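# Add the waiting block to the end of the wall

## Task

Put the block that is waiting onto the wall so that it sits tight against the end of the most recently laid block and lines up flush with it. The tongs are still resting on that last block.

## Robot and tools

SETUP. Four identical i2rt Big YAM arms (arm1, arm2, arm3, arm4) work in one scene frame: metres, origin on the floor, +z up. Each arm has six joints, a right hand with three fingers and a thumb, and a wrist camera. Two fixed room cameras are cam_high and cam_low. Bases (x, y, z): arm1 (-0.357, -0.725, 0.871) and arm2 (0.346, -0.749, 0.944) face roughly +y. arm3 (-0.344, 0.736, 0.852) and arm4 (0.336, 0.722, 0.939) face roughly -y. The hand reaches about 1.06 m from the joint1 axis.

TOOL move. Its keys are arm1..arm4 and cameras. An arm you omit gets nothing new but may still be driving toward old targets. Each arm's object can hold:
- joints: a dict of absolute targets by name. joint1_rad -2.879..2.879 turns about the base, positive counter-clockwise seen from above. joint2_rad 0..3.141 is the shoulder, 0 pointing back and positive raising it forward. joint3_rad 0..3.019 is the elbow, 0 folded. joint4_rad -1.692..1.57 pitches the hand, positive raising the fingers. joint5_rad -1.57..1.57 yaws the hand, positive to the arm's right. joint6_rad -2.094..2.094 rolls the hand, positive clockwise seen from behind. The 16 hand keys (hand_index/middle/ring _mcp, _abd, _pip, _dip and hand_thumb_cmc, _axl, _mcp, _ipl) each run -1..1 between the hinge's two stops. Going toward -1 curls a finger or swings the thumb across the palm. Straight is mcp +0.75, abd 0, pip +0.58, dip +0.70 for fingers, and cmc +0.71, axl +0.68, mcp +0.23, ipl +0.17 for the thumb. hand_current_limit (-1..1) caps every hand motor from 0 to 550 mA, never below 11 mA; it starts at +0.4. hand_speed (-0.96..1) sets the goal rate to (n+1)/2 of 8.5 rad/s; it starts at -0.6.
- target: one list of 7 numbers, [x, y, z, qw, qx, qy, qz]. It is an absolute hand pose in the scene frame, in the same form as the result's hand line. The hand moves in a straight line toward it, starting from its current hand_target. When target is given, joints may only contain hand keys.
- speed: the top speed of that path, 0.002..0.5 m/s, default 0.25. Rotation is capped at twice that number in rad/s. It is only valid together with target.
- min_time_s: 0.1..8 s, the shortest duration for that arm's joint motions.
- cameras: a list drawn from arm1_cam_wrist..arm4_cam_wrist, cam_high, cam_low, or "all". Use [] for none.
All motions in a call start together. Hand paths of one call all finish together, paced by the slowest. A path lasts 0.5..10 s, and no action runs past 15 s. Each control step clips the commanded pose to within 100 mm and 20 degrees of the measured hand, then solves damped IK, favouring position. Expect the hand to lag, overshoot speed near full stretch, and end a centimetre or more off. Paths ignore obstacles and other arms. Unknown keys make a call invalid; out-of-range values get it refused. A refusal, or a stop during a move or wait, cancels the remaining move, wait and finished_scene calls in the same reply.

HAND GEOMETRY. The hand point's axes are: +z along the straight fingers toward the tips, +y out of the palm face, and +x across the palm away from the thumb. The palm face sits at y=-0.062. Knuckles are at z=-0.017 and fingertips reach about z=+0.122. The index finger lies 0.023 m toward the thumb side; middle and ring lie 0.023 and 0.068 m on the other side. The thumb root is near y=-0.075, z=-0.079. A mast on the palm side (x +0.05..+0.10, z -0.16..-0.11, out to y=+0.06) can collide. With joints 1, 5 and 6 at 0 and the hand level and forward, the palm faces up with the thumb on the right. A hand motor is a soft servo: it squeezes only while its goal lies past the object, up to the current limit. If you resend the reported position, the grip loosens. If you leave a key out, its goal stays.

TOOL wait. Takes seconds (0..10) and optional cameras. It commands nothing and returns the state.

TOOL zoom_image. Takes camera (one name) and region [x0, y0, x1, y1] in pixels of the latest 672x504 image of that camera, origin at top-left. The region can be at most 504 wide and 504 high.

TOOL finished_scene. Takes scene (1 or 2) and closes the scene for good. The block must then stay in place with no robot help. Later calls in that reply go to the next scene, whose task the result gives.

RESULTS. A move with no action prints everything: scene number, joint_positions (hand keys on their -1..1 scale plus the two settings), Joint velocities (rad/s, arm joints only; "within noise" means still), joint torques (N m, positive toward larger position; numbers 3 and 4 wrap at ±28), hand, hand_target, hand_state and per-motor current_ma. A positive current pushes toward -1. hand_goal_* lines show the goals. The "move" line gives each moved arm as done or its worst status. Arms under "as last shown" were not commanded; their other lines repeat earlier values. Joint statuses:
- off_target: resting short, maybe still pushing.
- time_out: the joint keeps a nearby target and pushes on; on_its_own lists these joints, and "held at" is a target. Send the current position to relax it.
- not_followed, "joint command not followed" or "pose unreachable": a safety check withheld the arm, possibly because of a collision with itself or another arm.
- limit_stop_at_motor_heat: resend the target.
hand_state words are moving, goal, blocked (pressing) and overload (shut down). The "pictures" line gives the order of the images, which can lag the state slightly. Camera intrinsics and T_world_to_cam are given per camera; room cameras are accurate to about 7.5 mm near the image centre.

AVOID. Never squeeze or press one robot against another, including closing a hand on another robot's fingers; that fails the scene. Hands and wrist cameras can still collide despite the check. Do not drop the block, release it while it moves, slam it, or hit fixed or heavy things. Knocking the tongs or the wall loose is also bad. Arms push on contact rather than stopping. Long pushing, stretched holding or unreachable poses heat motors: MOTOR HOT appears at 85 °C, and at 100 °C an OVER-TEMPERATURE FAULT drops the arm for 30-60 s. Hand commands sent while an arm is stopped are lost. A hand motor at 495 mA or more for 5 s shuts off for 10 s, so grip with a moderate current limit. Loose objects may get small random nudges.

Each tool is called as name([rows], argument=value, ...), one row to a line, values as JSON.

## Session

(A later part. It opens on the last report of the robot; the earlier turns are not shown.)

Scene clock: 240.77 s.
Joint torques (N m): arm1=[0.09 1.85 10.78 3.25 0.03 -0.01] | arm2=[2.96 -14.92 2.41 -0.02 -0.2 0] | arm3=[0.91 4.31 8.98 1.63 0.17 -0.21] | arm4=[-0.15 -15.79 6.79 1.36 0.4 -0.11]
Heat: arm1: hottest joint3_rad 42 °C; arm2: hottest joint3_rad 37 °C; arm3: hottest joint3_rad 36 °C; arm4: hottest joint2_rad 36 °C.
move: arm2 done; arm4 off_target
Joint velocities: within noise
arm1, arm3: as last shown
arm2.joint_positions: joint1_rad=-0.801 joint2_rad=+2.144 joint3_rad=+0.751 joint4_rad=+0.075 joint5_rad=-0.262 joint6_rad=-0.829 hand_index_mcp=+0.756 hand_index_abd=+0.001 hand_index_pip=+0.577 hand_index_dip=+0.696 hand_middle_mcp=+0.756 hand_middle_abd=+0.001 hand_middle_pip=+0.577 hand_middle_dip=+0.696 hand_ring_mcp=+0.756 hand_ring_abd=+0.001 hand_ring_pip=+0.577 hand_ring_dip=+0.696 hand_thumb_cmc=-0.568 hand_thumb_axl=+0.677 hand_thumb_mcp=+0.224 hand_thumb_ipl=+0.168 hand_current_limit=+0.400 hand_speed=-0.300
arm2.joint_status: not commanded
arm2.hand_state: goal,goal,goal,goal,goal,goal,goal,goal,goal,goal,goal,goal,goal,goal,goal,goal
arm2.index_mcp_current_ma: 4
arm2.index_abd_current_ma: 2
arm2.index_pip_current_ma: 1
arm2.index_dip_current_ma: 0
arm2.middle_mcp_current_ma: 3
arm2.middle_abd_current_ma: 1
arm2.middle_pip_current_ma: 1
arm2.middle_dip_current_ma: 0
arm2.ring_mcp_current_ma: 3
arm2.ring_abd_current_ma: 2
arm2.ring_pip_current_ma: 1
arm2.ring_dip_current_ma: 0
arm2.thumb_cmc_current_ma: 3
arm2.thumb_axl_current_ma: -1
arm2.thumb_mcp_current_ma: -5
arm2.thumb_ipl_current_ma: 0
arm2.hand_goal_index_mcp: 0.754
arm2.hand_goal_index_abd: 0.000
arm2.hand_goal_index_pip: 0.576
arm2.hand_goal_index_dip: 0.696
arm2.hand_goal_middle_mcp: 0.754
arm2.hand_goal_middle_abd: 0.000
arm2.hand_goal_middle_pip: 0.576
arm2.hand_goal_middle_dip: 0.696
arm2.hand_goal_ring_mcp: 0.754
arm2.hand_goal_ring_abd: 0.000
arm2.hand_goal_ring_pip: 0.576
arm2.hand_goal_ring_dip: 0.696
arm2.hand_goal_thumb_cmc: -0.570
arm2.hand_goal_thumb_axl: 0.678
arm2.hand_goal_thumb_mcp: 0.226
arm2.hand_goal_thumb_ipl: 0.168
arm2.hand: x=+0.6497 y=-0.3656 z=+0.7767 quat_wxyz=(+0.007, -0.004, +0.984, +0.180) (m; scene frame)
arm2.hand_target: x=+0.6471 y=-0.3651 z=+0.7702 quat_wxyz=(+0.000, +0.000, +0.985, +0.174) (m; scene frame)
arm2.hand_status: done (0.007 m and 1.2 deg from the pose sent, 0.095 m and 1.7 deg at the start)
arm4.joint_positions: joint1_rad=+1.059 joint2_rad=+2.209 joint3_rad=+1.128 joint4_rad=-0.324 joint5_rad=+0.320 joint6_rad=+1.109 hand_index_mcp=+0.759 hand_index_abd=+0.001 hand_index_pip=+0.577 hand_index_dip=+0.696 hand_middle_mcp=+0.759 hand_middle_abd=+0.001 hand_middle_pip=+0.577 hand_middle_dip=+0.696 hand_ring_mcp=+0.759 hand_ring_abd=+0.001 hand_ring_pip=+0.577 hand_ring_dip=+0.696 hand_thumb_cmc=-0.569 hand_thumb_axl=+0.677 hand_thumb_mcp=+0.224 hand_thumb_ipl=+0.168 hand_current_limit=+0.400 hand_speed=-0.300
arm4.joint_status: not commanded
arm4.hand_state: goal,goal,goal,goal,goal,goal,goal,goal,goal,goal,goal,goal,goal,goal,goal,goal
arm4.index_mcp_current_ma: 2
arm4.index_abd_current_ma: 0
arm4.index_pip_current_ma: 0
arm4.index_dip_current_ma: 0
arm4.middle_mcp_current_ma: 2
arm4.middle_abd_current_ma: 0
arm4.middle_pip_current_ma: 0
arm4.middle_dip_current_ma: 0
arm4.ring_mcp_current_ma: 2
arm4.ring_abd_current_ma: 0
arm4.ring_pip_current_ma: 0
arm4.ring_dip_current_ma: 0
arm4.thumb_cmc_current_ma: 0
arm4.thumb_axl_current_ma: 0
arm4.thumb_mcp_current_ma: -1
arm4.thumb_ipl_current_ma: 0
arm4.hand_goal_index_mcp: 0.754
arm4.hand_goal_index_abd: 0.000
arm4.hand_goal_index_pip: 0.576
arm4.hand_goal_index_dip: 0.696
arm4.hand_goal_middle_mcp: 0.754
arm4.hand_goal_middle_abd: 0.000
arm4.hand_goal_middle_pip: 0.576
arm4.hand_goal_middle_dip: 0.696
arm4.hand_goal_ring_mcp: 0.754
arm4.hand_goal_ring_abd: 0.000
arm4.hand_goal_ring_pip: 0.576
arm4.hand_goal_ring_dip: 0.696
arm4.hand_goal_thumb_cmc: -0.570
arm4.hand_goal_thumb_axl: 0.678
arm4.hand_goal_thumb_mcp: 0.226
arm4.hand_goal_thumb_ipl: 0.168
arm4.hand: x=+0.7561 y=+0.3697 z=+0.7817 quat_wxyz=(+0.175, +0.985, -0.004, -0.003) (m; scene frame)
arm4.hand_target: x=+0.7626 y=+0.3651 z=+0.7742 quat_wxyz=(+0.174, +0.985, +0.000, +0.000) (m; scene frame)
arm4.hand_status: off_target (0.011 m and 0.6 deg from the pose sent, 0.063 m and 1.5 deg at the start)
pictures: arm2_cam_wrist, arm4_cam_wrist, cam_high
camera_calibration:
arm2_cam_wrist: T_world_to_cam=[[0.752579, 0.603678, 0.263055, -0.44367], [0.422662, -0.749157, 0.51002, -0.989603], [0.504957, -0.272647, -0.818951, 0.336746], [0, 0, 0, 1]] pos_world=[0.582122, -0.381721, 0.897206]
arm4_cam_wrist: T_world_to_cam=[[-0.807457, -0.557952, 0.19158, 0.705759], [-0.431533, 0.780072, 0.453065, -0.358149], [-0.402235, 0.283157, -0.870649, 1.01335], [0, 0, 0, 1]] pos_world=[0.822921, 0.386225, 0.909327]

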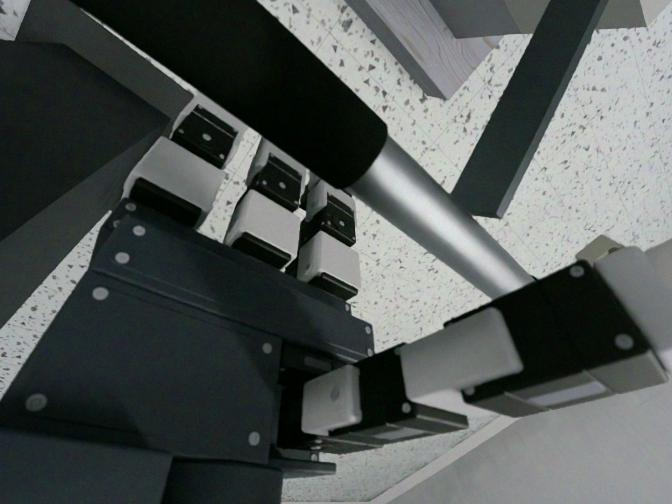

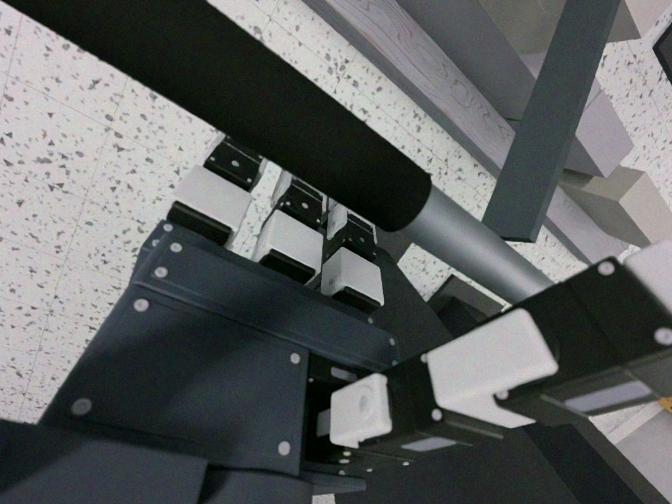

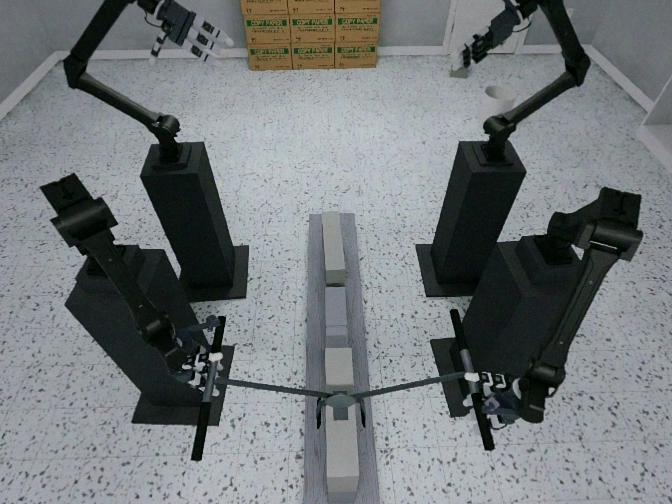

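move(arm2={"target": [0.625, -0.322, 0.772, 0, 0, 0.9848, 0.1736], "speed": 0.1}, arm4={"target": [0.761, 0.327, 0.769, 0.1736, 0.9848, 0, 0], "speed": 0.1}, cameras=["arm2_cam_wrist", "arm4_cam_wrist", "cam_high"])

Scene clock: 262.20 s.
Joint torques (N m): arm1=[0.21 1.73 10.8 3.28 0.04 -0.02] | arm2=[2.49 -15.44 3.22 -0.05 -0.17 -0.01] | arm3=[1.03 4.31 8.98 1.61 0.16 -0.21] | arm4=[-0.21 -16.56 7.08 1.44 0.37 -0.18]
Heat: arm1: hottest joint3_rad 43 °C; arm2: hottest joint2_rad 37 °C; arm3: hottest joint3_rad 36 °C; arm4: hottest joint2_rad 37 °C.
move: arm2 done; arm4 off_target
Joint velocities: within noise
arm1, arm3: as last shown
arm2.joint_positions: joint1_rad=-0.676 joint2_rad=+2.147 joint3_rad=+0.780 joint4_rad=+0.073 joint5_rad=-0.232 joint6_rad=-0.708 hand_index_mcp=+0.756 hand_index_abd=+0.001 hand_index_pip=+0.577 hand_index_dip=+0.696 hand_middle_mcp=+0.756 hand_middle_abd=+0.001 hand_middle_pip=+0.577 hand_middle_dip=+0.696 hand_ring_mcp=+0.756 hand_ring_abd=+0.001 hand_ring_pip=+0.577 hand_ring_dip=+0.696 hand_thumb_cmc=-0.568 hand_thumb_axl=+0.677 hand_thumb_mcp=+0.224 hand_thumb_ipl=+0.168 hand_current_limit=+0.400 hand_speed=-0.300
arm2.joint_status: not commanded
arm2.hand_state: goal,goal,goal,goal,goal,goal,goal,goal,goal,goal,goal,goal,goal,goal,goal,goal
arm2.index_mcp_current_ma: 4
arm2.index_abd_current_ma: 2
arm2.index_pip_current_ma: 1
arm2.index_dip_current_ma: 0
arm2.middle_mcp_current_ma: 3
arm2.middle_abd_current_ma: 1
arm2.middle_pip_current_ma: 1
arm2.middle_dip_current_ma: 0
arm2.ring_mcp_current_ma: 3
arm2.ring_abd_current_ma: 2
arm2.ring_pip_current_ma: 1
arm2.ring_dip_current_ma: 0
arm2.thumb_cmc_current_ma: 3
arm2.thumb_axl_current_ma: -1
arm2.thumb_mcp_current_ma: -5
arm2.thumb_ipl_current_ma: 0
arm2.hand_goal_index_mcp: 0.754
arm2.hand_goal_index_abd: 0.000
arm2.hand_goal_index_pip: 0.576
arm2.hand_goal_index_dip: 0.696
arm2.hand_goal_middle_mcp: 0.754
arm2.hand_goal_middle_abd: 0.000
arm2.hand_goal_middle_pip: 0.576
arm2.hand_goal_middle_dip: 0.696
arm2.hand_goal_ring_mcp: 0.754
arm2.hand_goal_ring_abd: 0.000
arm2.hand_goal_ring_pip: 0.576
arm2.hand_goal_ring_dip: 0.696
arm2.hand_goal_thumb_cmc: -0.570
arm2.hand_goal_thumb_axl: 0.678
arm2.hand_goal_thumb_mcp: 0.226
arm2.hand_goal_thumb_ipl: 0.168
arm2.hand: x=+0.6241 y=-0.3238 z=+0.7778 quat_wxyz=(+0.004, -0.005, +0.984, +0.179) (m; scene frame)
arm2.hand_target: x=+0.6250 y=-0.3220 z=+0.7721 quat_wxyz=(+0.000, +0.000, +0.985, +0.174) (m; scene frame)
arm2.hand_status: done (0.006 m and 1.0 deg from the pose sent, 0.050 m and 1.2 deg at the start)
arm4.joint_positions: joint1_rad=+0.992 joint2_rad=+2.237 joint3_rad=+1.177 joint4_rad=-0.324 joint5_rad=+0.308 joint6_rad=+1.039 hand_index_mcp=+0.758 hand_index_abd=+0.001 hand_index_pip=+0.577 hand_index_dip=+0.696 hand_middle_mcp=+0.758 hand_middle_abd=+0.001 hand_middle_pip=+0.577 hand_middle_dip=+0.696 hand_ring_mcp=+0.758 hand_ring_abd=+0.001 hand_ring_pip=+0.577 hand_ring_dip=+0.696 hand_thumb_cmc=-0.569 hand_thumb_axl=+0.677 hand_thumb_mcp=+0.224 hand_thumb_ipl=+0.168 hand_current_limit=+0.400 hand_speed=-0.300
arm4.joint_status: not commanded
arm4.hand_state: goal,goal,goal,goal,goal,goal,goal,goal,goal,goal,goal,goal,goal,goal,goal,goal
arm4.index_mcp_current_ma: 2
arm4.index_abd_current_ma: 0
arm4.index_pip_current_ma: 0
arm4.index_dip_current_ma: 0
arm4.middle_mcp_current_ma: 2
arm4.middle_abd_current_ma: 0
arm4.middle_pip_current_ma: 0
arm4.middle_dip_current_ma: 0
arm4.ring_mcp_current_ma: 2
arm4.ring_abd_current_ma: 0
arm4.ring_pip_current_ma: 0
arm4.ring_dip_current_ma: 0
arm4.thumb_cmc_current_ma: 0
arm4.thumb_axl_current_ma: 0
arm4.thumb_mcp_current_ma: -1
arm4.thumb_ipl_current_ma: 0
arm4.hand_goal_index_mcp: 0.754
arm4.hand_goal_index_abd: 0.000
arm4.hand_goal_index_pip: 0.576
arm4.hand_goal_index_dip: 0.696
arm4.hand_goal_middle_mcp: 0.754
arm4.hand_goal_middle_abd: 0.000
arm4.hand_goal_middle_pip: 0.576
arm4.hand_goal_middle_dip: 0.696
arm4.hand_goal_ring_mcp: 0.754
arm4.hand_goal_ring_abd: 0.000
arm4.hand_goal_ring_pip: 0.576
arm4.hand_goal_ring_dip: 0.696
arm4.hand_goal_thumb_cmc: -0.570
arm4.hand_goal_thumb_axl: 0.678
arm4.hand_goal_thumb_mcp: 0.226
arm4.hand_goal_thumb_ipl: 0.168
arm4.hand: x=+0.7547 y=+0.3326 z=+0.7776 quat_wxyz=(+0.174, +0.985, -0.004, -0.003) (m; scene frame)
arm4.hand_target: x=+0.7607 y=+0.3273 z=+0.7692 quat_wxyz=(+0.174, +0.985, +0.000, +0.000) (m; scene frame)
arm4.hand_status: off_target (0.012 m and 0.6 deg from the pose sent, 0.045 m and 0.6 deg at the start)
pictures: arm2_cam_wrist, arm4_cam_wrist, cam_high
camera_calibration:
arm2_cam_wrist: T_world_to_cam=[[0.751902, 0.606956, 0.257385, -0.444111], [0.427949, -0.746319, 0.509772, -0.950261], [0.501501, -0.273151, -0.820905, 0.365435], [0, 0, 0, 1]] pos_world=[0.557325, -0.339823, 0.898712]
arm4_cam_wrist: T_world_to_cam=[[-0.807041, -0.558716, 0.191106, 0.685067], [-0.432134, 0.77938, 0.453682, -0.327775], [-0.402424, 0.283556, -0.870431, 1.01954], [0, 0, 0, 1]] pos_world=[0.821522, 0.349122, 0.905226]

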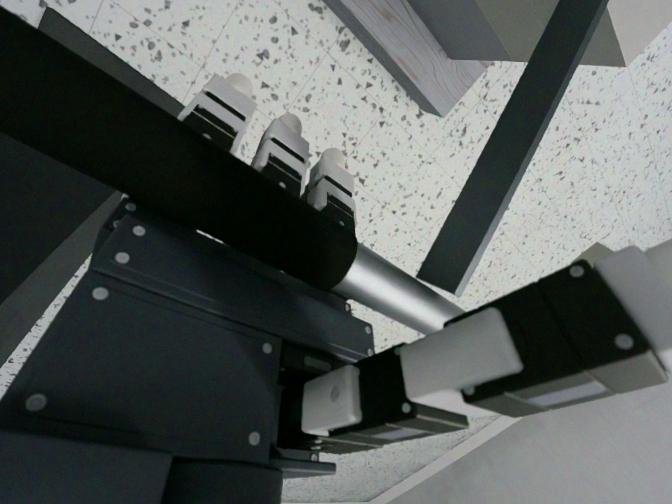

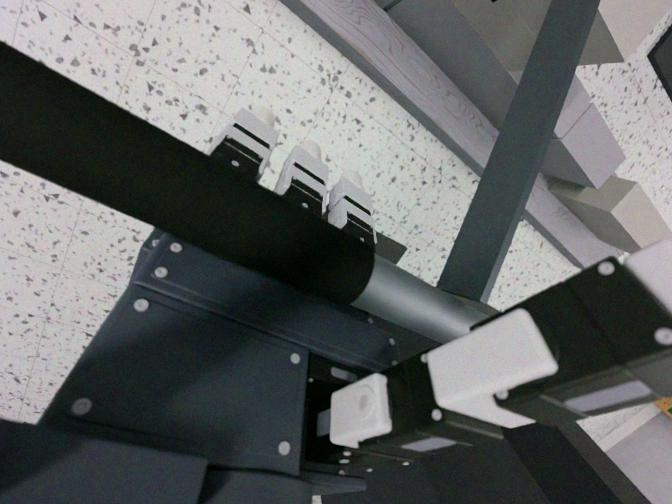

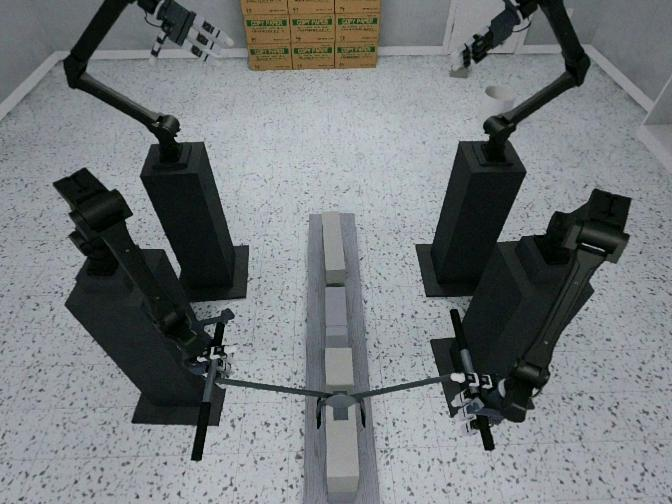

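move(arm2={"target": [0.625, -0.318, 0.765, 0, 0, 0.9848, 0.1736], "speed": 0.05, "joints": {"hand_index_mcp": -0.5, "hand_middle_mcp": -0.5, "hand_ring_mcp": -0.5, "hand_index_pip": -0.75, "hand_middle_pip": -0.75, "hand_ring_pip": -0.75, "hand_index_dip": -0.15, "hand_middle_dip": -0.15, "hand_ring_dip": -0.15}}, arm4={"target": [0.761, 0.325, 0.769, 0.1736, 0.9848, 0, 0], "speed": 0.05, "joints": {"hand_index_mcp": -0.5, "hand_middle_mcp": -0.5, "hand_ring_mcp": -0.5, "hand_index_pip": -0.75, "hand_middle_pip": -0.75, "hand_ring_pip": -0.75, "hand_index_dip": -0.15, "hand_middle_dip": -0.15, "hand_ring_dip": -0.15}}, cameras=["arm2_cam_wrist", "arm4_cam_wrist", "cam_high"])

Scene clock: 272.43 s.
Joint torques (N m): arm1=[0.09 1.96 10.76 3.22 0.02 0] | arm2=[2.9 -14.97 3.17 0.38 -0.14 -0.02] | arm3=[1.03 4.37 8.99 1.65 0.17 -0.21] | arm4=[0.26 -16.26 7.38 1.44 0.5 -0.1]
Heat: arm1: hottest joint3_rad 43 °C; arm2: hottest joint2_rad 37 °C; arm3: hottest joint3_rad 36 °C; arm4: hottest joint2_rad 38 °C.
move: arm2 off_target; arm4 off_target
Joint velocities: within noise
arm1, arm3: as last shown
arm2.joint_positions: joint1_rad=-0.674 joint2_rad=+2.168 joint3_rad=+0.795 joint4_rad=+0.071 joint5_rad=-0.233 joint6_rad=-0.698 hand_index_mcp=-0.383 hand_index_abd=+0.001 hand_index_pip=-0.698 hand_index_dip=-0.146 hand_middle_mcp=-0.443 hand_middle_abd=+0.001 hand_middle_pip=-0.684 hand_middle_dip=-0.147 hand_ring_mcp=-0.436 hand_ring_abd=+0.001 hand_ring_pip=-0.697 hand_ring_dip=-0.146 hand_thumb_cmc=-0.567 hand_thumb_axl=+0.681 hand_thumb_mcp=+0.219 hand_thumb_ipl=+0.168 hand_current_limit=+0.400 hand_speed=-0.300
arm2.joint_status: hand_index_mcp off_target (ended at -0.383, target -0.500); hand_index_pip off_target (ended at -0.698, target -0.750); hand_middle_mcp off_target (ended at -0.443, target -0.500); hand_middle_pip off_target (ended at -0.684, target -0.750); hand_ring_mcp off_target (ended at -0.436, target -0.500); hand_ring_pip off_target (ended at -0.697, target -0.750); the others done
arm2.hand_state: blocked,goal,blocked,goal,blocked,goal,blocked,goal,blocked,goal,blocked,goal,goal,goal,goal,goal
arm2.index_mcp_current_ma: 385
arm2.index_abd_current_ma: 2
arm2.index_pip_current_ma: 171
arm2.index_dip_current_ma: 7
arm2.middle_mcp_current_ma: 209
arm2.middle_abd_current_ma: 1
arm2.middle_pip_current_ma: 229
arm2.middle_dip_current_ma: 5
arm2.ring_mcp_current_ma: 240
arm2.ring_abd_current_ma: 2
arm2.ring_pip_current_ma: 177
arm2.ring_dip_current_ma: 9
arm2.thumb_cmc_current_ma: 5
arm2.thumb_axl_current_ma: 6
arm2.thumb_mcp_current_ma: -22
arm2.thumb_ipl_current_ma: 0
arm2.hand_goal_index_mcp: -0.500
arm2.hand_goal_index_abd: 0.000
arm2.hand_goal_index_pip: -0.750
arm2.hand_goal_index_dip: -0.150
arm2.hand_goal_middle_mcp: -0.500
arm2.hand_goal_middle_abd: 0.000
arm2.hand_goal_middle_pip: -0.750
arm2.hand_goal_middle_dip: -0.150
arm2.hand_goal_ring_mcp: -0.500
arm2.hand_goal_ring_abd: 0.000
arm2.hand_goal_ring_pip: -0.750
arm2.hand_goal_ring_dip: -0.150
arm2.hand_goal_thumb_cmc: -0.570
arm2.hand_goal_thumb_axl: 0.678
arm2.hand_goal_thumb_mcp: 0.226
arm2.hand_goal_thumb_ipl: 0.168
arm2.hand: x=+0.6248 y=-0.3220 z=+0.7702 quat_wxyz=(+0.000, -0.001, +0.984, +0.176) (m; scene frame)
arm2.hand_target: x=+0.6249 y=-0.3182 z=+0.7650 quat_wxyz=(+0.000, +0.000, +0.985, +0.173) (m; scene frame)
arm2.hand_status: done (0.007 m and 0.3 deg from the pose sent, 0.014 m and 0.9 deg at the start)
arm4.joint_positions: joint1_rad=+0.989 joint2_rad=+2.239 joint3_rad=+1.177 joint4_rad=-0.323 joint5_rad=+0.306 joint6_rad=+1.031 hand_index_mcp=-0.387 hand_index_abd=+0.001 hand_index_pip=-0.705 hand_index_dip=-0.146 hand_middle_mcp=-0.375 hand_middle_abd=+0.001 hand_middle_pip=-0.647 hand_middle_dip=-0.143 hand_ring_mcp=-0.343 hand_ring_abd=-0.002 hand_ring_pip=-0.623 hand_ring_dip=-0.142 hand_thumb_cmc=-0.568 hand_thumb_axl=+0.680 hand_thumb_mcp=+0.219 hand_thumb_ipl=+0.168 hand_current_limit=+0.400 hand_speed=-0.300
arm4.joint_status: hand_index_mcp off_target (ended at -0.387, target -0.500); hand_index_pip off_target (ended at -0.705, target -0.750); hand_middle_mcp off_target (ended at -0.375, target -0.500); hand_middle_pip off_target (ended at -0.647, target -0.750); hand_ring_mcp off_target (ended at -0.343, target -0.500); hand_ring_pip off_target (ended at -0.623, target -0.750); the others done
arm4.hand_state: blocked,goal,blocked,goal,blocked,goal,blocked,goal,blocked,goal,blocked,goal,goal,goal,goal,goal
arm4.index_mcp_current_ma: 326
arm4.index_abd_current_ma: 0
arm4.index_pip_current_ma: 70
arm4.index_dip_current_ma: 1
arm4.middle_mcp_current_ma: 378
arm4.middle_abd_current_ma: 0
arm4.middle_pip_current_ma: 256
arm4.middle_dip_current_ma: 4
arm4.ring_mcp_current_ma: 385
arm4.ring_abd_current_ma: 0
arm4.ring_pip_current_ma: 354
arm4.ring_dip_current_ma: 4
arm4.thumb_cmc_current_ma: 1
arm4.thumb_axl_current_ma: 1
arm4.thumb_mcp_current_ma: -6
arm4.thumb_ipl_current_ma: 0
arm4.hand_goal_index_mcp: -0.500
arm4.hand_goal_index_abd: 0.000
arm4.hand_goal_index_pip: -0.750
arm4.hand_goal_index_dip: -0.150
arm4.hand_goal_middle_mcp: -0.500
arm4.hand_goal_middle_abd: 0.000
arm4.hand_goal_middle_pip: -0.750
arm4.hand_goal_middle_dip: -0.150
arm4.hand_goal_ring_mcp: -0.500
arm4.hand_goal_ring_abd: 0.000
arm4.hand_goal_ring_pip: -0.750
arm4.hand_goal_ring_dip: -0.150
arm4.hand_goal_thumb_cmc: -0.570
arm4.hand_goal_thumb_axl: 0.678
arm4.hand_goal_thumb_mcp: 0.226
arm4.hand_goal_thumb_ipl: 0.168
arm4.hand: x=+0.7540 y=+0.3312 z=+0.7768 quat_wxyz=(+0.174, +0.985, -0.002, -0.004) (m; scene frame)
arm4.hand_target: x=+0.7606 y=+0.3252 z=+0.7692 quat_wxyz=(+0.174, +0.985, +0.000, +0.000) (m; scene frame)
arm4.hand_status: off_target (0.012 m and 0.5 deg from the pose sent, 0.013 m and 0.6 deg at the start)
pictures: arm2_cam_wrist, arm4_cam_wrist, cam_high
camera_calibration:
arm2_cam_wrist: T_world_to_cam=[[0.758358, 0.60365, 0.245966, -0.439998], [0.428277, -0.745894, 0.510119, -0.945582], [0.491398, -0.281512, -0.824184, 0.365498], [0, 0, 0, 1]] pos_world=[0.559042, -0.336806, 0.891822]
arm4_cam_wrist: T_world_to_cam=[[-0.804089, -0.562532, 0.192349, 0.681923], [-0.434267, 0.77673, 0.456183, -0.326101], [-0.406021, 0.283281, -0.868849, 1.02046], [0, 0, 0, 1]] pos_world=[0.821041, 0.347819, 0.90422]

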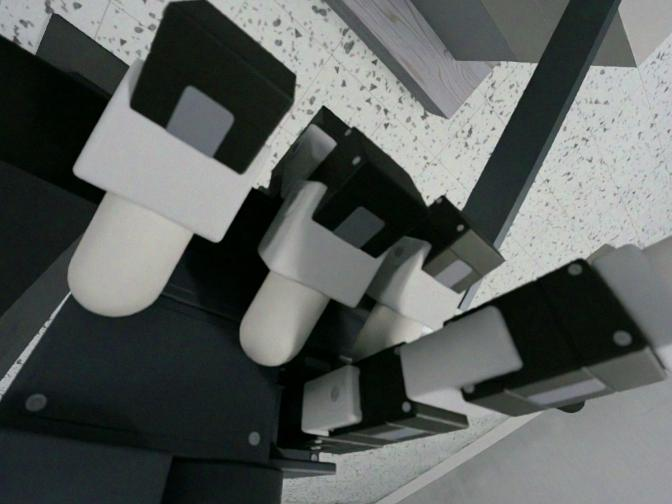

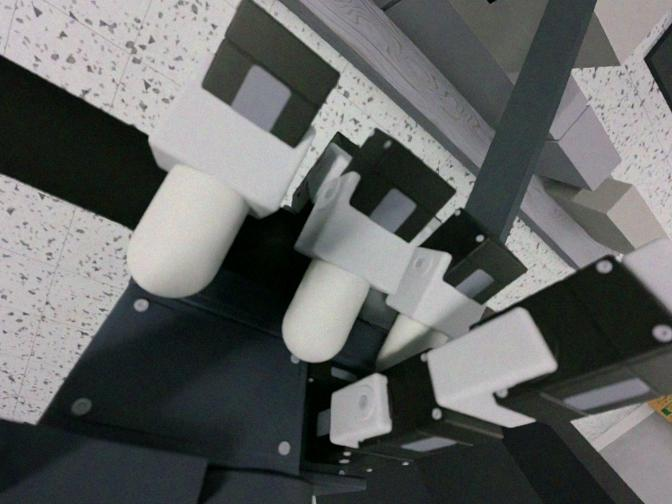

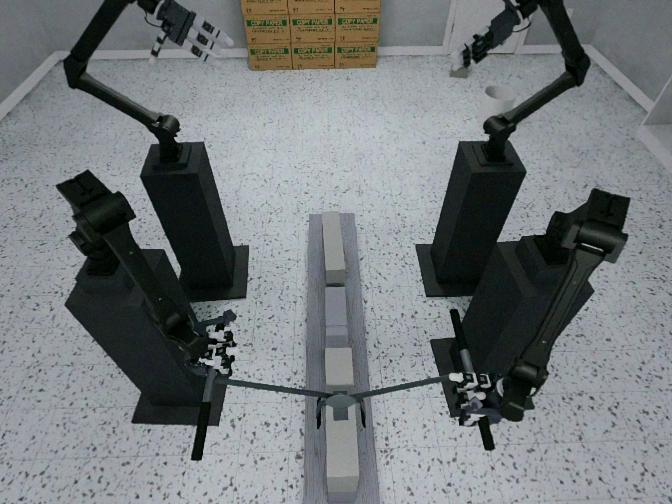

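move(arm2={"target": [0.625, -0.333, 0.805, 0, 0, 0.9848, 0.1736], "speed": 0.04}, arm4={"target": [0.761, 0.340, 0.809, 0.1736, 0.9848, 0, 0], "speed": 0.04}, cameras=["cam_low", "cam_high"])

zoom_image(camera="cam_low", region=[240, 210, 400, 330])

zoom_image(camera="cam_high", region=[290, 360, 390, 460])

Scene clock: 280.40 s.
Joint torques (N m): arm1=[0.09 1.79 10.77 3.28 0.03 -0.01] | arm2=[1.55 -22.18 0.21 -0.23 -0.45 -0.5] | arm3=[0.97 4.25 8.95 1.62 0.16 -0.21] | arm4=[1.73 -23.47 4.4 -0.08 0.84 0.15]
Heat: arm1: hottest joint3_rad 43 °C; arm2: hottest joint2_rad 37 °C; arm3: hottest joint3_rad 36 °C; arm4: hottest joint2_rad 38 °C.
move: arm2 off_target; arm4 off_target
Joint velocities: within noise
arm1, arm3: as last shown
arm2.joint_positions: joint1_rad=-0.674 joint2_rad=+2.124 joint3_rad=+0.780 joint4_rad=+0.016 joint5_rad=-0.232 joint6_rad=-0.681 hand_index_mcp=-0.383 hand_index_abd=+0.001 hand_index_pip=-0.698 hand_index_dip=-0.146 hand_middle_mcp=-0.420 hand_middle_abd=+0.006 hand_middle_pip=-0.708 hand_middle_dip=-0.138 hand_ring_mcp=-0.436 hand_ring_abd=+0.005 hand_ring_pip=-0.697 hand_ring_dip=-0.138 hand_thumb_cmc=-0.567 hand_thumb_axl=+0.681 hand_thumb_mcp=+0.218 hand_thumb_ipl=+0.168 hand_current_limit=+0.400 hand_speed=-0.300
arm2.joint_status: not commanded
arm2.hand_state: blocked,goal,blocked,goal,blocked,goal,blocked,goal,blocked,goal,blocked,goal,goal,goal,goal,goal
arm2.index_mcp_current_ma: 385
arm2.index_abd_current_ma: 2
arm2.index_pip_current_ma: 171
arm2.index_dip_current_ma: 7
arm2.middle_mcp_current_ma: 313
arm2.middle_abd_current_ma: 10
arm2.middle_pip_current_ma: 133
arm2.middle_dip_current_ma: 29
arm2.ring_mcp_current_ma: 240
arm2.ring_abd_current_ma: 9
arm2.ring_pip_current_ma: 177
arm2.ring_dip_current_ma: 29
arm2.thumb_cmc_current_ma: 5
arm2.thumb_axl_current_ma: 6
arm2.thumb_mcp_current_ma: -24
arm2.thumb_ipl_current_ma: 0
arm2.hand_goal_index_mcp: -0.500
arm2.hand_goal_index_abd: 0.000
arm2.hand_goal_index_pip: -0.750
arm2.hand_goal_index_dip: -0.150
arm2.hand_goal_middle_mcp: -0.500
arm2.hand_goal_middle_abd: 0.000
arm2.hand_goal_middle_pip: -0.750
arm2.hand_goal_middle_dip: -0.150
arm2.hand_goal_ring_mcp: -0.500
arm2.hand_goal_ring_abd: 0.000
arm2.hand_goal_ring_pip: -0.750
arm2.hand_goal_ring_dip: -0.150
arm2.hand_goal_thumb_cmc: -0.570
arm2.hand_goal_thumb_axl: 0.678
arm2.hand_goal_thumb_mcp: 0.226
arm2.hand_goal_thumb_ipl: 0.168
arm2.on_its_own: hand_middle_pip moved -0.024 toward your old target -0.750
arm2.hand: x=+0.6221 y=-0.3272 z=+0.7806 quat_wxyz=(-0.009, +0.009, +0.986, +0.166) (m; scene frame)
arm2.hand_target: x=+0.6249 y=-0.3325 z=+0.8031 quat_wxyz=(+0.000, +0.000, +0.985, +0.174) (m; scene frame)
arm2.hand_status: off_target (0.025 m and 1.7 deg from the pose sent, 0.036 m and 0.3 deg at the start)
arm4.joint_positions: joint1_rad=+0.988 joint2_rad=+2.223 joint3_rad=+1.170 joint4_rad=-0.352 joint5_rad=+0.303 joint6_rad=+1.031 hand_index_mcp=-0.387 hand_index_abd=+0.001 hand_index_pip=-0.705 hand_index_dip=-0.146 hand_middle_mcp=-0.414 hand_middle_abd=+0.001 hand_middle_pip=-0.715 hand_middle_dip=-0.139 hand_ring_mcp=-0.357 hand_ring_abd=-0.002 hand_ring_pip=-0.661 hand_ring_dip=-0.142 hand_thumb_cmc=-0.567 hand_thumb_axl=+0.680 hand_thumb_mcp=+0.219 hand_thumb_ipl=+0.168 hand_current_limit=+0.400 hand_speed=-0.300
arm4.joint_status: not commanded
arm4.hand_state: blocked,goal,blocked,goal,blocked,goal,blocked,goal,blocked,goal,blocked,goal,goal,goal,goal,goal
arm4.index_mcp_current_ma: 325
arm4.index_abd_current_ma: 0
arm4.index_pip_current_ma: 69
arm4.index_dip_current_ma: 1
arm4.middle_mcp_current_ma: 209
arm4.middle_abd_current_ma: 0
arm4.middle_pip_current_ma: 46
arm4.middle_dip_current_ma: 8
arm4.ring_mcp_current_ma: 385
arm4.ring_abd_current_ma: 0
arm4.ring_pip_current_ma: 203
arm4.ring_dip_current_ma: 4
arm4.thumb_cmc_current_ma: 1
arm4.thumb_axl_current_ma: 1
arm4.thumb_mcp_current_ma: -6
arm4.thumb_ipl_current_ma: 0
arm4.hand_goal_index_mcp: -0.500
arm4.hand_goal_index_abd: 0.000
arm4.hand_goal_index_pip: -0.750
arm4.hand_goal_index_dip: -0.150
arm4.hand_goal_middle_mcp: -0.500
arm4.hand_goal_middle_abd: 0.000
arm4.hand_goal_middle_pip: -0.750
arm4.hand_goal_middle_dip: -0.150
arm4.hand_goal_ring_mcp: -0.500
arm4.hand_goal_ring_abd: 0.000
arm4.hand_goal_ring_pip: -0.750
arm4.hand_goal_ring_dip: -0.150
arm4.hand_goal_thumb_cmc: -0.570
arm4.hand_goal_thumb_axl: 0.678
arm4.hand_goal_thumb_mcp: 0.226
arm4.hand_goal_thumb_ipl: 0.168
arm4.on_its_own: hand_middle_mcp moved -0.039 toward your old target -0.500; hand_middle_pip moved -0.069 toward your old target -0.750; hand_ring_pip moved -0.038 toward your old target -0.750
arm4.hand: x=+0.7493 y=+0.3338 z=+0.7814 quat_wxyz=(+0.167, +0.986, -0.001, -0.012) (m; scene frame)
arm4.hand_target: x=+0.7608 y=+0.3396 z=+0.8078 quat_wxyz=(+0.174, +0.985, +0.000, +0.000) (m; scene frame)
arm4.hand_status: off_target (0.031 m and 1.6 deg from the pose sent, 0.034 m and 0.5 deg at the start)
pictures: cam_high, cam_low

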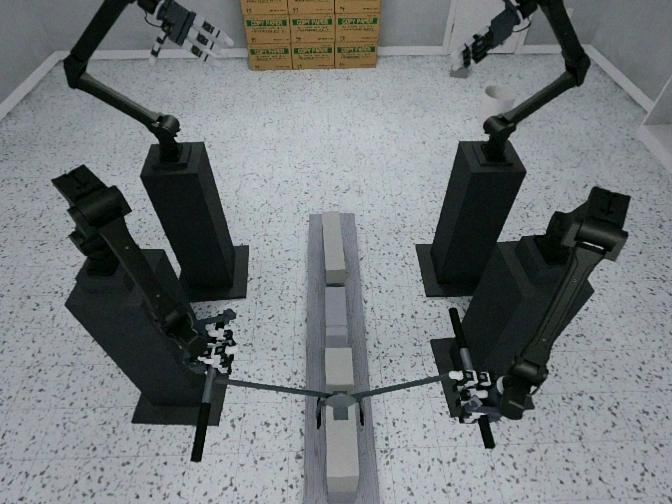

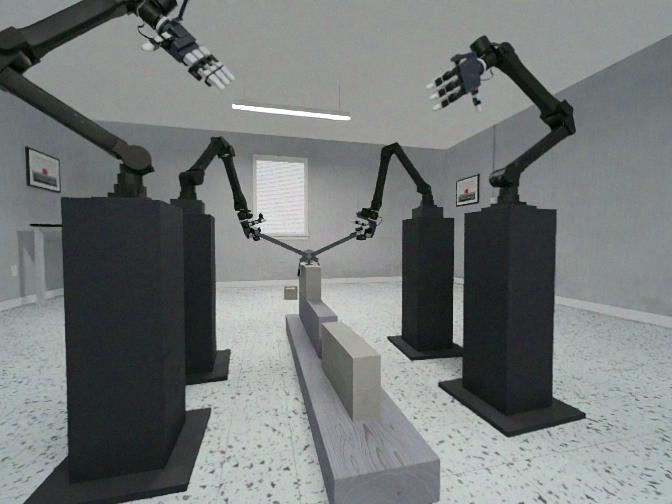

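Scaled by 3.150 from the camera's 672x504 image, which has a finer 960x720 frame.

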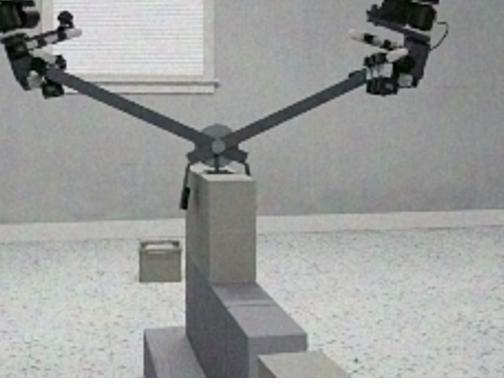

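Scaled by 5.040 from the camera's 672x504 image, which has a finer 960x720 frame.

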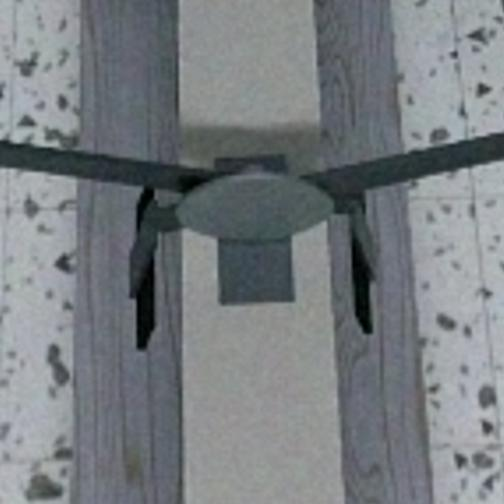

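move(arm2={"target": [0.625, -0.338, 0.840, 0, 0, 0.9848, 0.1736], "speed": 0.05}, arm4={"target": [0.764, 0.345, 0.845, 0.1736, 0.9848, 0, 0], "speed": 0.05}, cameras=["cam_low", "cam_high"])

zoom_image(camera="cam_low", region=[240, 210, 400, 330])

zoom_image(camera="cam_high", region=[290, 360, 390, 460])

Scene clock: 286.60 s.
Joint torques (N m): arm1=[-0.03 1.9 10.76 3.26 0.02 -0.02] | arm2=[0.67 -23.18 0.03 -0.54 -0.08 -0.62] | arm3=[0.97 4.42 8.96 1.61 0.16 -0.22] | arm4=[5.19 -25.47 4.93 -0.7 0.83 0.22]
Heat: arm1: hottest joint3_rad 43 °C; arm2: hottest joint2_rad 38 °C; arm3: hottest joint3_rad 36 °C; arm4: hottest joint2_rad 38 °C.
move: arm2 off_target; arm4 off_target
Joint velocities: within noise
arm1, arm3: as last shown
arm2.joint_positions: joint1_rad=-0.674 joint2_rad=+2.033 joint3_rad=+0.767 joint4_rad=-0.064 joint5_rad=-0.242 joint6_rad=-0.678 hand_index_mcp=-0.389 hand_index_abd=+0.001 hand_index_pip=-0.737 hand_index_dip=-0.147 hand_middle_mcp=-0.395 hand_middle_abd=+0.006 hand_middle_pip=-0.701 hand_middle_dip=-0.136 hand_ring_mcp=-0.436 hand_ring_abd=+0.009 hand_ring_pip=-0.696 hand_ring_dip=-0.135 hand_thumb_cmc=-0.567 hand_thumb_axl=+0.680 hand_thumb_mcp=+0.218 hand_thumb_ipl=+0.168 hand_current_limit=+0.400 hand_speed=-0.300
arm2.joint_status: not commanded
arm2.hand_state: blocked,goal,goal,goal,blocked,goal,blocked,goal,blocked,goal,blocked,goal,goal,goal,goal,goal
arm2.index_mcp_current_ma: 385
arm2.index_abd_current_ma: 1
arm2.index_pip_current_ma: 31
arm2.index_dip_current_ma: 5
arm2.middle_mcp_current_ma: 385
arm2.middle_abd_current_ma: 10
arm2.middle_pip_current_ma: 158
arm2.middle_dip_current_ma: 36
arm2.ring_mcp_current_ma: 240
arm2.ring_abd_current_ma: 18
arm2.ring_pip_current_ma: 182
arm2.ring_dip_current_ma: 39
arm2.thumb_cmc_current_ma: 5
arm2.thumb_axl_current_ma: 5
arm2.thumb_mcp_current_ma: -24
arm2.thumb_ipl_current_ma: 0
arm2.hand_goal_index_mcp: -0.500
arm2.hand_goal_index_abd: 0.000
arm2.hand_goal_index_pip: -0.750
arm2.hand_goal_index_dip: -0.150
arm2.hand_goal_middle_mcp: -0.500
arm2.hand_goal_middle_abd: 0.000
arm2.hand_goal_middle_pip: -0.750
arm2.hand_goal_middle_dip: -0.150
arm2.hand_goal_ring_mcp: -0.500
arm2.hand_goal_ring_abd: 0.000
arm2.hand_goal_ring_pip: -0.750
arm2.hand_goal_ring_dip: -0.150
arm2.hand_goal_thumb_cmc: -0.570
arm2.hand_goal_thumb_axl: 0.678
arm2.hand_goal_thumb_mcp: 0.226
arm2.hand_goal_thumb_ipl: 0.168
arm2.on_its_own: hand_index_pip moved -0.039 to your old target -0.750
arm2.hand: x=+0.6215 y=-0.3257 z=+0.8110 quat_wxyz=(-0.015, +0.010, +0.986, +0.168) (m; scene frame)
arm2.hand_target: x=+0.6248 y=-0.3370 z=+0.8368 quat_wxyz=(+0.000, +0.001, +0.985, +0.174) (m; scene frame)
arm2.hand_status: off_target (0.032 m and 2.1 deg from the pose sent, 0.060 m and 1.7 deg at the start)
arm4.joint_positions: joint1_rad=+0.953 joint2_rad=+2.168 joint3_rad=+1.159 joint4_rad=-0.410 joint5_rad=+0.303 joint6_rad=+1.029 hand_index_mcp=-0.393 hand_index_abd=-0.002 hand_index_pip=-0.735 hand_index_dip=-0.147 hand_middle_mcp=-0.399 hand_middle_abd=-0.005 hand_middle_pip=-0.709 hand_middle_dip=-0.138 hand_ring_mcp=-0.421 hand_ring_abd=-0.002 hand_ring_pip=-0.686 hand_ring_dip=-0.142 hand_thumb_cmc=-0.568 hand_thumb_axl=+0.680 hand_thumb_mcp=+0.219 hand_thumb_ipl=+0.168 hand_current_limit=+0.400 hand_speed=-0.300
arm4.joint_status: not commanded
arm4.hand_state: blocked,goal,goal,goal,blocked,goal,blocked,goal,blocked,goal,blocked,goal,goal,goal,goal,goal
arm4.index_mcp_current_ma: 298
arm4.index_abd_current_ma: 0
arm4.index_pip_current_ma: 12
arm4.index_dip_current_ma: 1
arm4.middle_mcp_current_ma: 271
arm4.middle_abd_current_ma: -2
arm4.middle_pip_current_ma: 60
arm4.middle_dip_current_ma: 8
arm4.ring_mcp_current_ma: 185
arm4.ring_abd_current_ma: 0
arm4.ring_pip_current_ma: 120
arm4.ring_dip_current_ma: 4
arm4.thumb_cmc_current_ma: 1
arm4.thumb_axl_current_ma: 1
arm4.thumb_mcp_current_ma: -6
arm4.thumb_ipl_current_ma: 0
arm4.hand_goal_index_mcp: -0.500
arm4.hand_goal_index_abd: 0.000
arm4.hand_goal_index_pip: -0.750
arm4.hand_goal_index_dip: -0.150
arm4.hand_goal_middle_mcp: -0.500
arm4.hand_goal_middle_abd: 0.000
arm4.hand_goal_middle_pip: -0.750
arm4.hand_goal_middle_dip: -0.150
arm4.hand_goal_ring_mcp: -0.500
arm4.hand_goal_ring_abd: 0.000
arm4.hand_goal_ring_pip: -0.750
arm4.hand_goal_ring_dip: -0.150
arm4.hand_goal_thumb_cmc: -0.570
arm4.hand_goal_thumb_axl: 0.678
arm4.hand_goal_thumb_mcp: 0.226
arm4.hand_goal_thumb_ipl: 0.168
arm4.on_its_own: hand_index_pip moved -0.030 to your old target -0.750; hand_ring_mcp moved -0.064 toward your old target -0.500; hand_ring_pip moved -0.025 toward your old target -0.750
arm4.hand: x=+0.7334 y=+0.3212 z=+0.8044 quat_wxyz=(+0.164, +0.986, -0.016, -0.021) (m; scene frame)
arm4.hand_target: x=+0.7629 y=+0.3436 z=+0.8417 quat_wxyz=(+0.173, +0.985, +0.000, +0.001) (m; scene frame)
arm4.hand_status: off_target (0.056 m and 3.2 deg from the pose sent, 0.066 m and 1.6 deg at the start)
pictures: cam_high, cam_low

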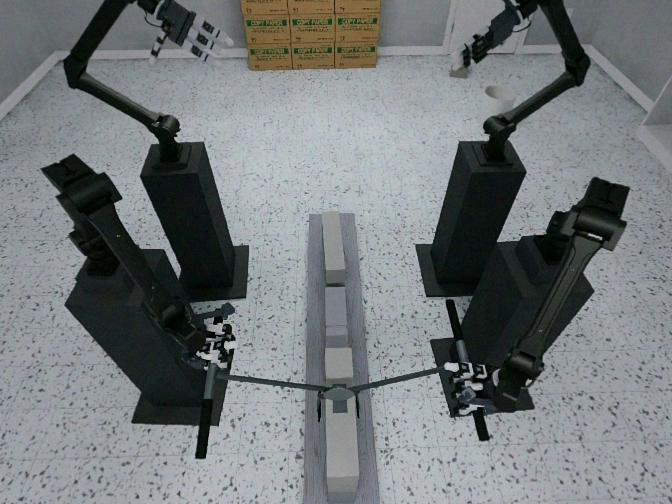

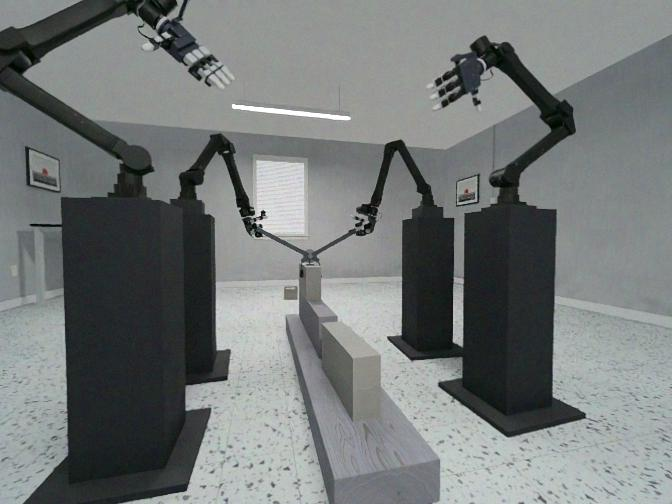

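Scaled by 3.150 from the camera's 672x504 image, which has a finer 960x720 frame.

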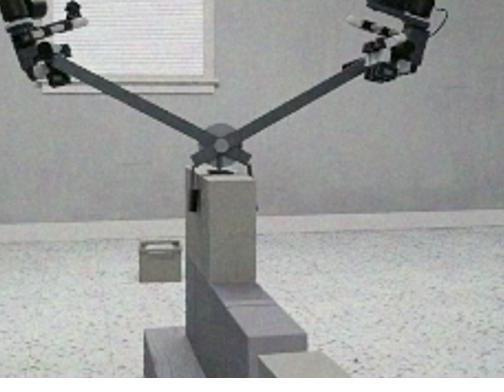

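Scaled by 5.040 from the camera's 672x504 image, which has a finer 960x720 frame.

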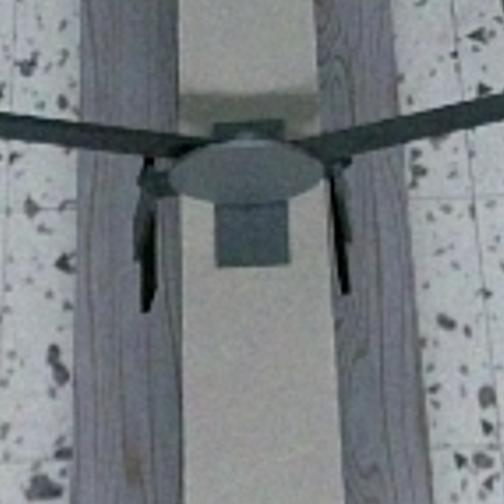

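move(arm2={"target": [0.630, -0.380, 0.840, 0, 0, 0.9848, 0.1736], "speed": 0.05}, arm4={"target": [0.785, 0.390, 0.845, 0.1736, 0.9848, 0, 0], "speed": 0.05}, cameras=["cam_low", "cam_high"])

zoom_image(camera="cam_low", region=[240, 210, 400, 330])

zoom_image(camera="cam_high", region=[290, 360, 390, 460])

Scene clock: 302.80 s.
Joint torques (N m): arm1=[0.15 1.85 10.74 3.29 0.02 -0.01] | arm2=[-2.43 -21.36 -1.84 -0.27 0.1 -0.98] | arm3=[1.03 4.07 9.02 1.62 0.15 -0.21] | arm4=[10.52 -24.47 4.88 -1.07 0.37 0.7]
Heat: arm1: hottest joint3_rad 43 °C; arm2: hottest joint2_rad 38 °C; arm3: hottest joint3_rad 36 °C; arm4: hottest joint2_rad 39 °C.
move: arm2 off_target; arm4 off_target
Joint velocities: within noise
arm1.joint_positions: joint1_rad=-0.140 joint2_rad=+0.642 joint3_rad=+1.354 joint4_rad=-1.269 joint5_rad=+0.066 joint6_rad=+1.174 hand_index_mcp=+0.754 hand_index_abd=+0.000 hand_index_pip=+0.577 hand_index_dip=+0.696 hand_middle_mcp=+0.754 hand_middle_abd=+0.000 hand_middle_pip=+0.577 hand_middle_dip=+0.696 hand_ring_mcp=+0.754 hand_ring_abd=+0.000 hand_ring_pip=+0.577 hand_ring_dip=+0.696 hand_thumb_cmc=+0.714 hand_thumb_axl=+0.677 hand_thumb_mcp=+0.226 hand_thumb_ipl=+0.168 hand_current_limit=+0.400 hand_speed=-0.600
arm1.joint_status: not commanded
arm1.hand_state: goal,goal,goal,goal,goal,goal,goal,goal,goal,goal,goal,goal,goal,goal,goal,goal
arm1.index_mcp_current_ma: 1
arm1.index_abd_current_ma: 1
arm1.index_pip_current_ma: 2
arm1.index_dip_current_ma: 0
arm1.middle_mcp_current_ma: 1
arm1.middle_abd_current_ma: 0
arm1.middle_pip_current_ma: 2
arm1.middle_dip_current_ma: 0
arm1.ring_mcp_current_ma: 1
arm1.ring_abd_current_ma: 1
arm1.ring_pip_current_ma: 2
arm1.ring_dip_current_ma: 0
arm1.thumb_cmc_current_ma: 1
arm1.thumb_axl_current_ma: -2
arm1.thumb_mcp_current_ma: -1
arm1.thumb_ipl_current_ma: -1
arm1.hand_goal_index_mcp: 0.754
arm1.hand_goal_index_abd: 0.000
arm1.hand_goal_index_pip: 0.576
arm1.hand_goal_index_dip: 0.696
arm1.hand_goal_middle_mcp: 0.754
arm1.hand_goal_middle_abd: 0.000
arm1.hand_goal_middle_pip: 0.576
arm1.hand_goal_middle_dip: 0.696
arm1.hand_goal_ring_mcp: 0.754
arm1.hand_goal_ring_abd: 0.000
arm1.hand_goal_ring_pip: 0.576
arm1.hand_goal_ring_dip: 0.696
arm1.hand_goal_thumb_cmc: 0.714
arm1.hand_goal_thumb_axl: 0.678
arm1.hand_goal_thumb_mcp: 0.226
arm1.hand_goal_thumb_ipl: 0.168
arm1.hand: x=-0.2360 y=-0.4807 z=+1.4166 quat_wxyz=(-0.235, +0.523, +0.696, +0.431) (m; scene frame)
arm1.hand_target: x=-0.2361 y=-0.4833 z=+1.4280 quat_wxyz=(-0.241, +0.520, +0.691, +0.441) (m; scene frame)
arm1.hand_status: not commanded
arm2.joint_positions: joint1_rad=-0.719 joint2_rad=+1.996 joint3_rad=+0.726 joint4_rad=-0.046 joint5_rad=-0.268 joint6_rad=-0.731 hand_index_mcp=-0.390 hand_index_abd=+0.001 hand_index_pip=-0.737 hand_index_dip=-0.147 hand_middle_mcp=-0.395 hand_middle_abd=-0.002 hand_middle_pip=-0.701 hand_middle_dip=-0.136 hand_ring_mcp=-0.436 hand_ring_abd=+0.002 hand_ring_pip=-0.696 hand_ring_dip=-0.135 hand_thumb_cmc=-0.567 hand_thumb_axl=+0.680 hand_thumb_mcp=+0.218 hand_thumb_ipl=+0.168 hand_current_limit=+0.400 hand_speed=-0.300
arm2.joint_status: not commanded
arm2.hand_state: blocked,goal,goal,goal,blocked,goal,blocked,goal,blocked,goal,blocked,goal,goal,goal,goal,goal
arm2.index_mcp_current_ma: 385
arm2.index_abd_current_ma: 1
arm2.index_pip_current_ma: 31
arm2.index_dip_current_ma: 5
arm2.middle_mcp_current_ma: 385
arm2.middle_abd_current_ma: -2
arm2.middle_pip_current_ma: 158
arm2.middle_dip_current_ma: 36
arm2.ring_mcp_current_ma: 240
arm2.ring_abd_current_ma: 3
arm2.ring_pip_current_ma: 182
arm2.ring_dip_current_ma: 39
arm2.thumb_cmc_current_ma: 4
arm2.thumb_axl_current_ma: 5
arm2.thumb_mcp_current_ma: -24
arm2.thumb_ipl_current_ma: 0
arm2.hand_goal_index_mcp: -0.500
arm2.hand_goal_index_abd: 0.000
arm2.hand_goal_index_pip: -0.750
arm2.hand_goal_index_dip: -0.150
arm2.hand_goal_middle_mcp: -0.500
arm2.hand_goal_middle_abd: 0.000
arm2.hand_goal_middle_pip: -0.750
arm2.hand_goal_middle_dip: -0.150
arm2.hand_goal_ring_mcp: -0.500
arm2.hand_goal_ring_abd: 0.000
arm2.hand_goal_ring_pip: -0.750
arm2.hand_goal_ring_dip: -0.150
arm2.hand_goal_thumb_cmc: -0.570
arm2.hand_goal_thumb_axl: 0.678
arm2.hand_goal_thumb_mcp: 0.226
arm2.hand_goal_thumb_ipl: 0.168
arm2.hand: x=+0.6257 y=-0.3423 z=+0.8231 quat_wxyz=(-0.011, +0.004, +0.983, +0.182) (m; scene frame)
arm2.hand_target: x=+0.6286 y=-0.3765 z=+0.8360 quat_wxyz=(+0.000, +0.001, +0.985, +0.174) (m; scene frame)
arm2.hand_status: off_target (0.042 m and 1.7 deg from the pose sent, 0.062 m and 2.1 deg at the start)
arm3.joint_positions: joint1_rad=+0.296 joint2_rad=+0.560 joint3_rad=+1.336 joint4_rad=-1.386 joint5_rad=+0.016 joint6_rad=+1.066 hand_index_mcp=+0.755 hand_index_abd=+0.000 hand_index_pip=+0.577 hand_index_dip=+0.696 hand_middle_mcp=+0.755 hand_middle_abd=+0.000 hand_middle_pip=+0.577 hand_middle_dip=+0.696 hand_ring_mcp=+0.755 hand_ring_abd=+0.000 hand_ring_pip=+0.577 hand_ring_dip=+0.696 hand_thumb_cmc=+0.715 hand_thumb_axl=+0.677 hand_thumb_mcp=+0.226 hand_thumb_ipl=+0.168 hand_current_limit=+0.400 hand_speed=-0.600
arm3.joint_status: not commanded
arm3.hand_state: goal,goal,goal,goal,goal,goal,goal,goal,goal,goal,goal,goal,goal,goal,goal,goal
arm3.index_mcp_current_ma: 0
arm3.index_abd_current_ma: 0
arm3.index_pip_current_ma: 0
arm3.index_dip_current_ma: 0
arm3.middle_mcp_current_ma: 0
arm3.middle_abd_current_ma: 0
arm3.middle_pip_current_ma: 0
arm3.middle_dip_current_ma: 0
arm3.ring_mcp_current_ma: 0
arm3.ring_abd_current_ma: 0
arm3.ring_pip_current_ma: 0
arm3.ring_dip_current_ma: 0
arm3.thumb_cmc_current_ma: 0
arm3.thumb_axl_current_ma: 0
arm3.thumb_mcp_current_ma: 0
arm3.thumb_ipl_current_ma: 0
arm3.hand_goal_index_mcp: 0.754
arm3.hand_goal_index_abd: 0.000
arm3.hand_goal_index_pip: 0.576
arm3.hand_goal_index_dip: 0.696
arm3.hand_goal_middle_mcp: 0.754
arm3.hand_goal_middle_abd: 0.000
arm3.hand_goal_middle_pip: 0.576
arm3.hand_goal_middle_dip: 0.696
arm3.hand_goal_ring_mcp: 0.754
arm3.hand_goal_ring_abd: 0.000
arm3.hand_goal_ring_pip: 0.576
arm3.hand_goal_ring_dip: 0.696
arm3.hand_goal_thumb_cmc: 0.714
arm3.hand_goal_thumb_axl: 0.678
arm3.hand_goal_thumb_mcp: 0.226
arm3.hand_goal_thumb_ipl: 0.168
arm3.hand: x=-0.3630 y=+0.4983 z=+1.3857 quat_wxyz=(+0.366, +0.820, -0.336, +0.285) (m; scene frame)
arm3.hand_target: x=-0.3636 y=+0.5005 z=+1.3988 quat_wxyz=(+0.376, +0.813, -0.333, +0.294) (m; scene frame)
arm3.hand_status: not commanded
arm4.joint_positions: joint1_rad=+0.981 joint2_rad=+2.165 joint3_rad=+1.159 joint4_rad=-0.419 joint5_rad=+0.328 joint6_rad=+1.064 hand_index_mcp=-0.393 hand_index_abd=-0.019 hand_index_pip=-0.726 hand_index_dip=-0.148 hand_middle_mcp=-0.395 hand_middle_abd=-0.008 hand_middle_pip=-0.706 hand_middle_dip=-0.137 hand_ring_mcp=-0.434 hand_ring_abd=-0.002 hand_ring_pip=-0.696 hand_ring_dip=-0.142 hand_thumb_cmc=-0.568 hand_thumb_axl=+0.680 hand_thumb_mcp=+0.219 hand_thumb_ipl=+0.168 hand_current_limit=+0.400 hand_speed=-0.300
arm4.joint_status: not commanded
arm4.hand_state: blocked,goal,blocked,goal,blocked,goal,blocked,goal,blocked,goal,blocked,goal,goal,goal,goal,goal
arm4.index_mcp_current_ma: 298
arm4.index_abd_current_ma: -14
arm4.index_pip_current_ma: 25
arm4.index_dip_current_ma: 1
arm4.middle_mcp_current_ma: 288
arm4.middle_abd_current_ma: -4
arm4.middle_pip_current_ma: 67
arm4.middle_dip_current_ma: 10
arm4.ring_mcp_current_ma: 138
arm4.ring_abd_current_ma: 0
arm4.ring_pip_current_ma: 93
arm4.ring_dip_current_ma: 5
arm4.thumb_cmc_current_ma: 1
arm4.thumb_axl_current_ma: 1
arm4.thumb_mcp_current_ma: -6
arm4.thumb_ipl_current_ma: 0
arm4.hand_goal_index_mcp: -0.500
arm4.hand_goal_index_abd: 0.000
arm4.hand_goal_index_pip: -0.750
arm4.hand_goal_index_dip: -0.150
arm4.hand_goal_middle_mcp: -0.500
arm4.hand_goal_middle_abd: 0.000
arm4.hand_goal_middle_pip: -0.750
arm4.hand_goal_middle_dip: -0.150
arm4.hand_goal_ring_mcp: -0.500
arm4.hand_goal_ring_abd: 0.000
arm4.hand_goal_ring_pip: -0.750
arm4.hand_goal_ring_dip: -0.150
arm4.hand_goal_thumb_cmc: -0.570
arm4.hand_goal_thumb_axl: 0.678
arm4.hand_goal_thumb_mcp: 0.226
arm4.hand_goal_thumb_ipl: 0.168
arm4.hand: x=+0.7382 y=+0.3309 z=+0.8089 quat_wxyz=(+0.173, +0.984, -0.019, -0.025) (m; scene frame)
arm4.hand_target: x=+0.7810 y=+0.3859 z=+0.8396 quat_wxyz=(+0.173, +0.985, +0.002, +0.002) (m; scene frame)
arm4.hand_status: off_target (0.084 m and 3.6 deg from the pose sent, 0.095 m and 3.2 deg at the start)
pictures: cam_high, cam_low

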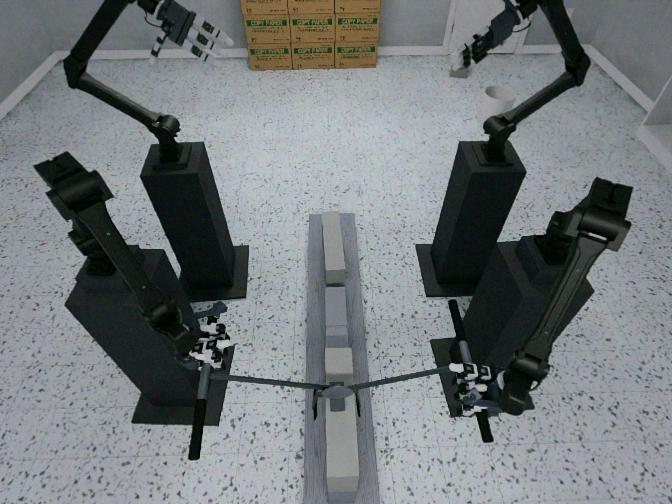

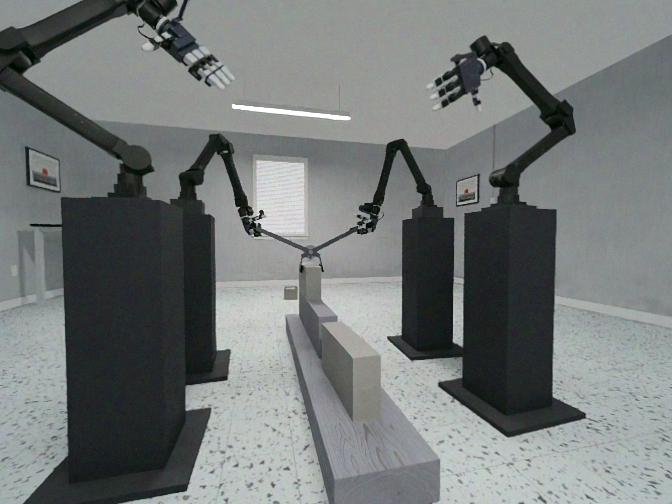

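Scaled by 3.150 from the camera's 672x504 image, which has a finer 960x720 frame.

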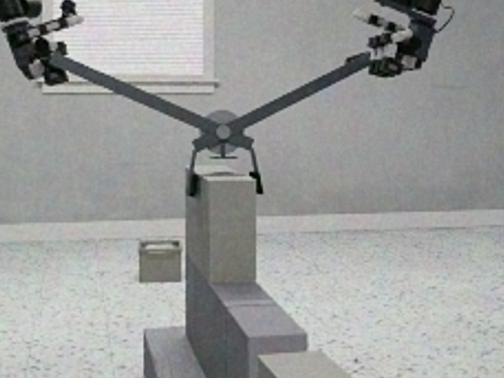

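Scaled by 5.040 from the camera's 672x504 image, which has a finer 960x720 frame.

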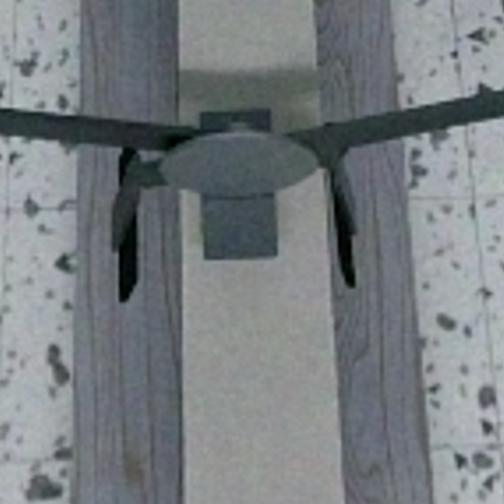

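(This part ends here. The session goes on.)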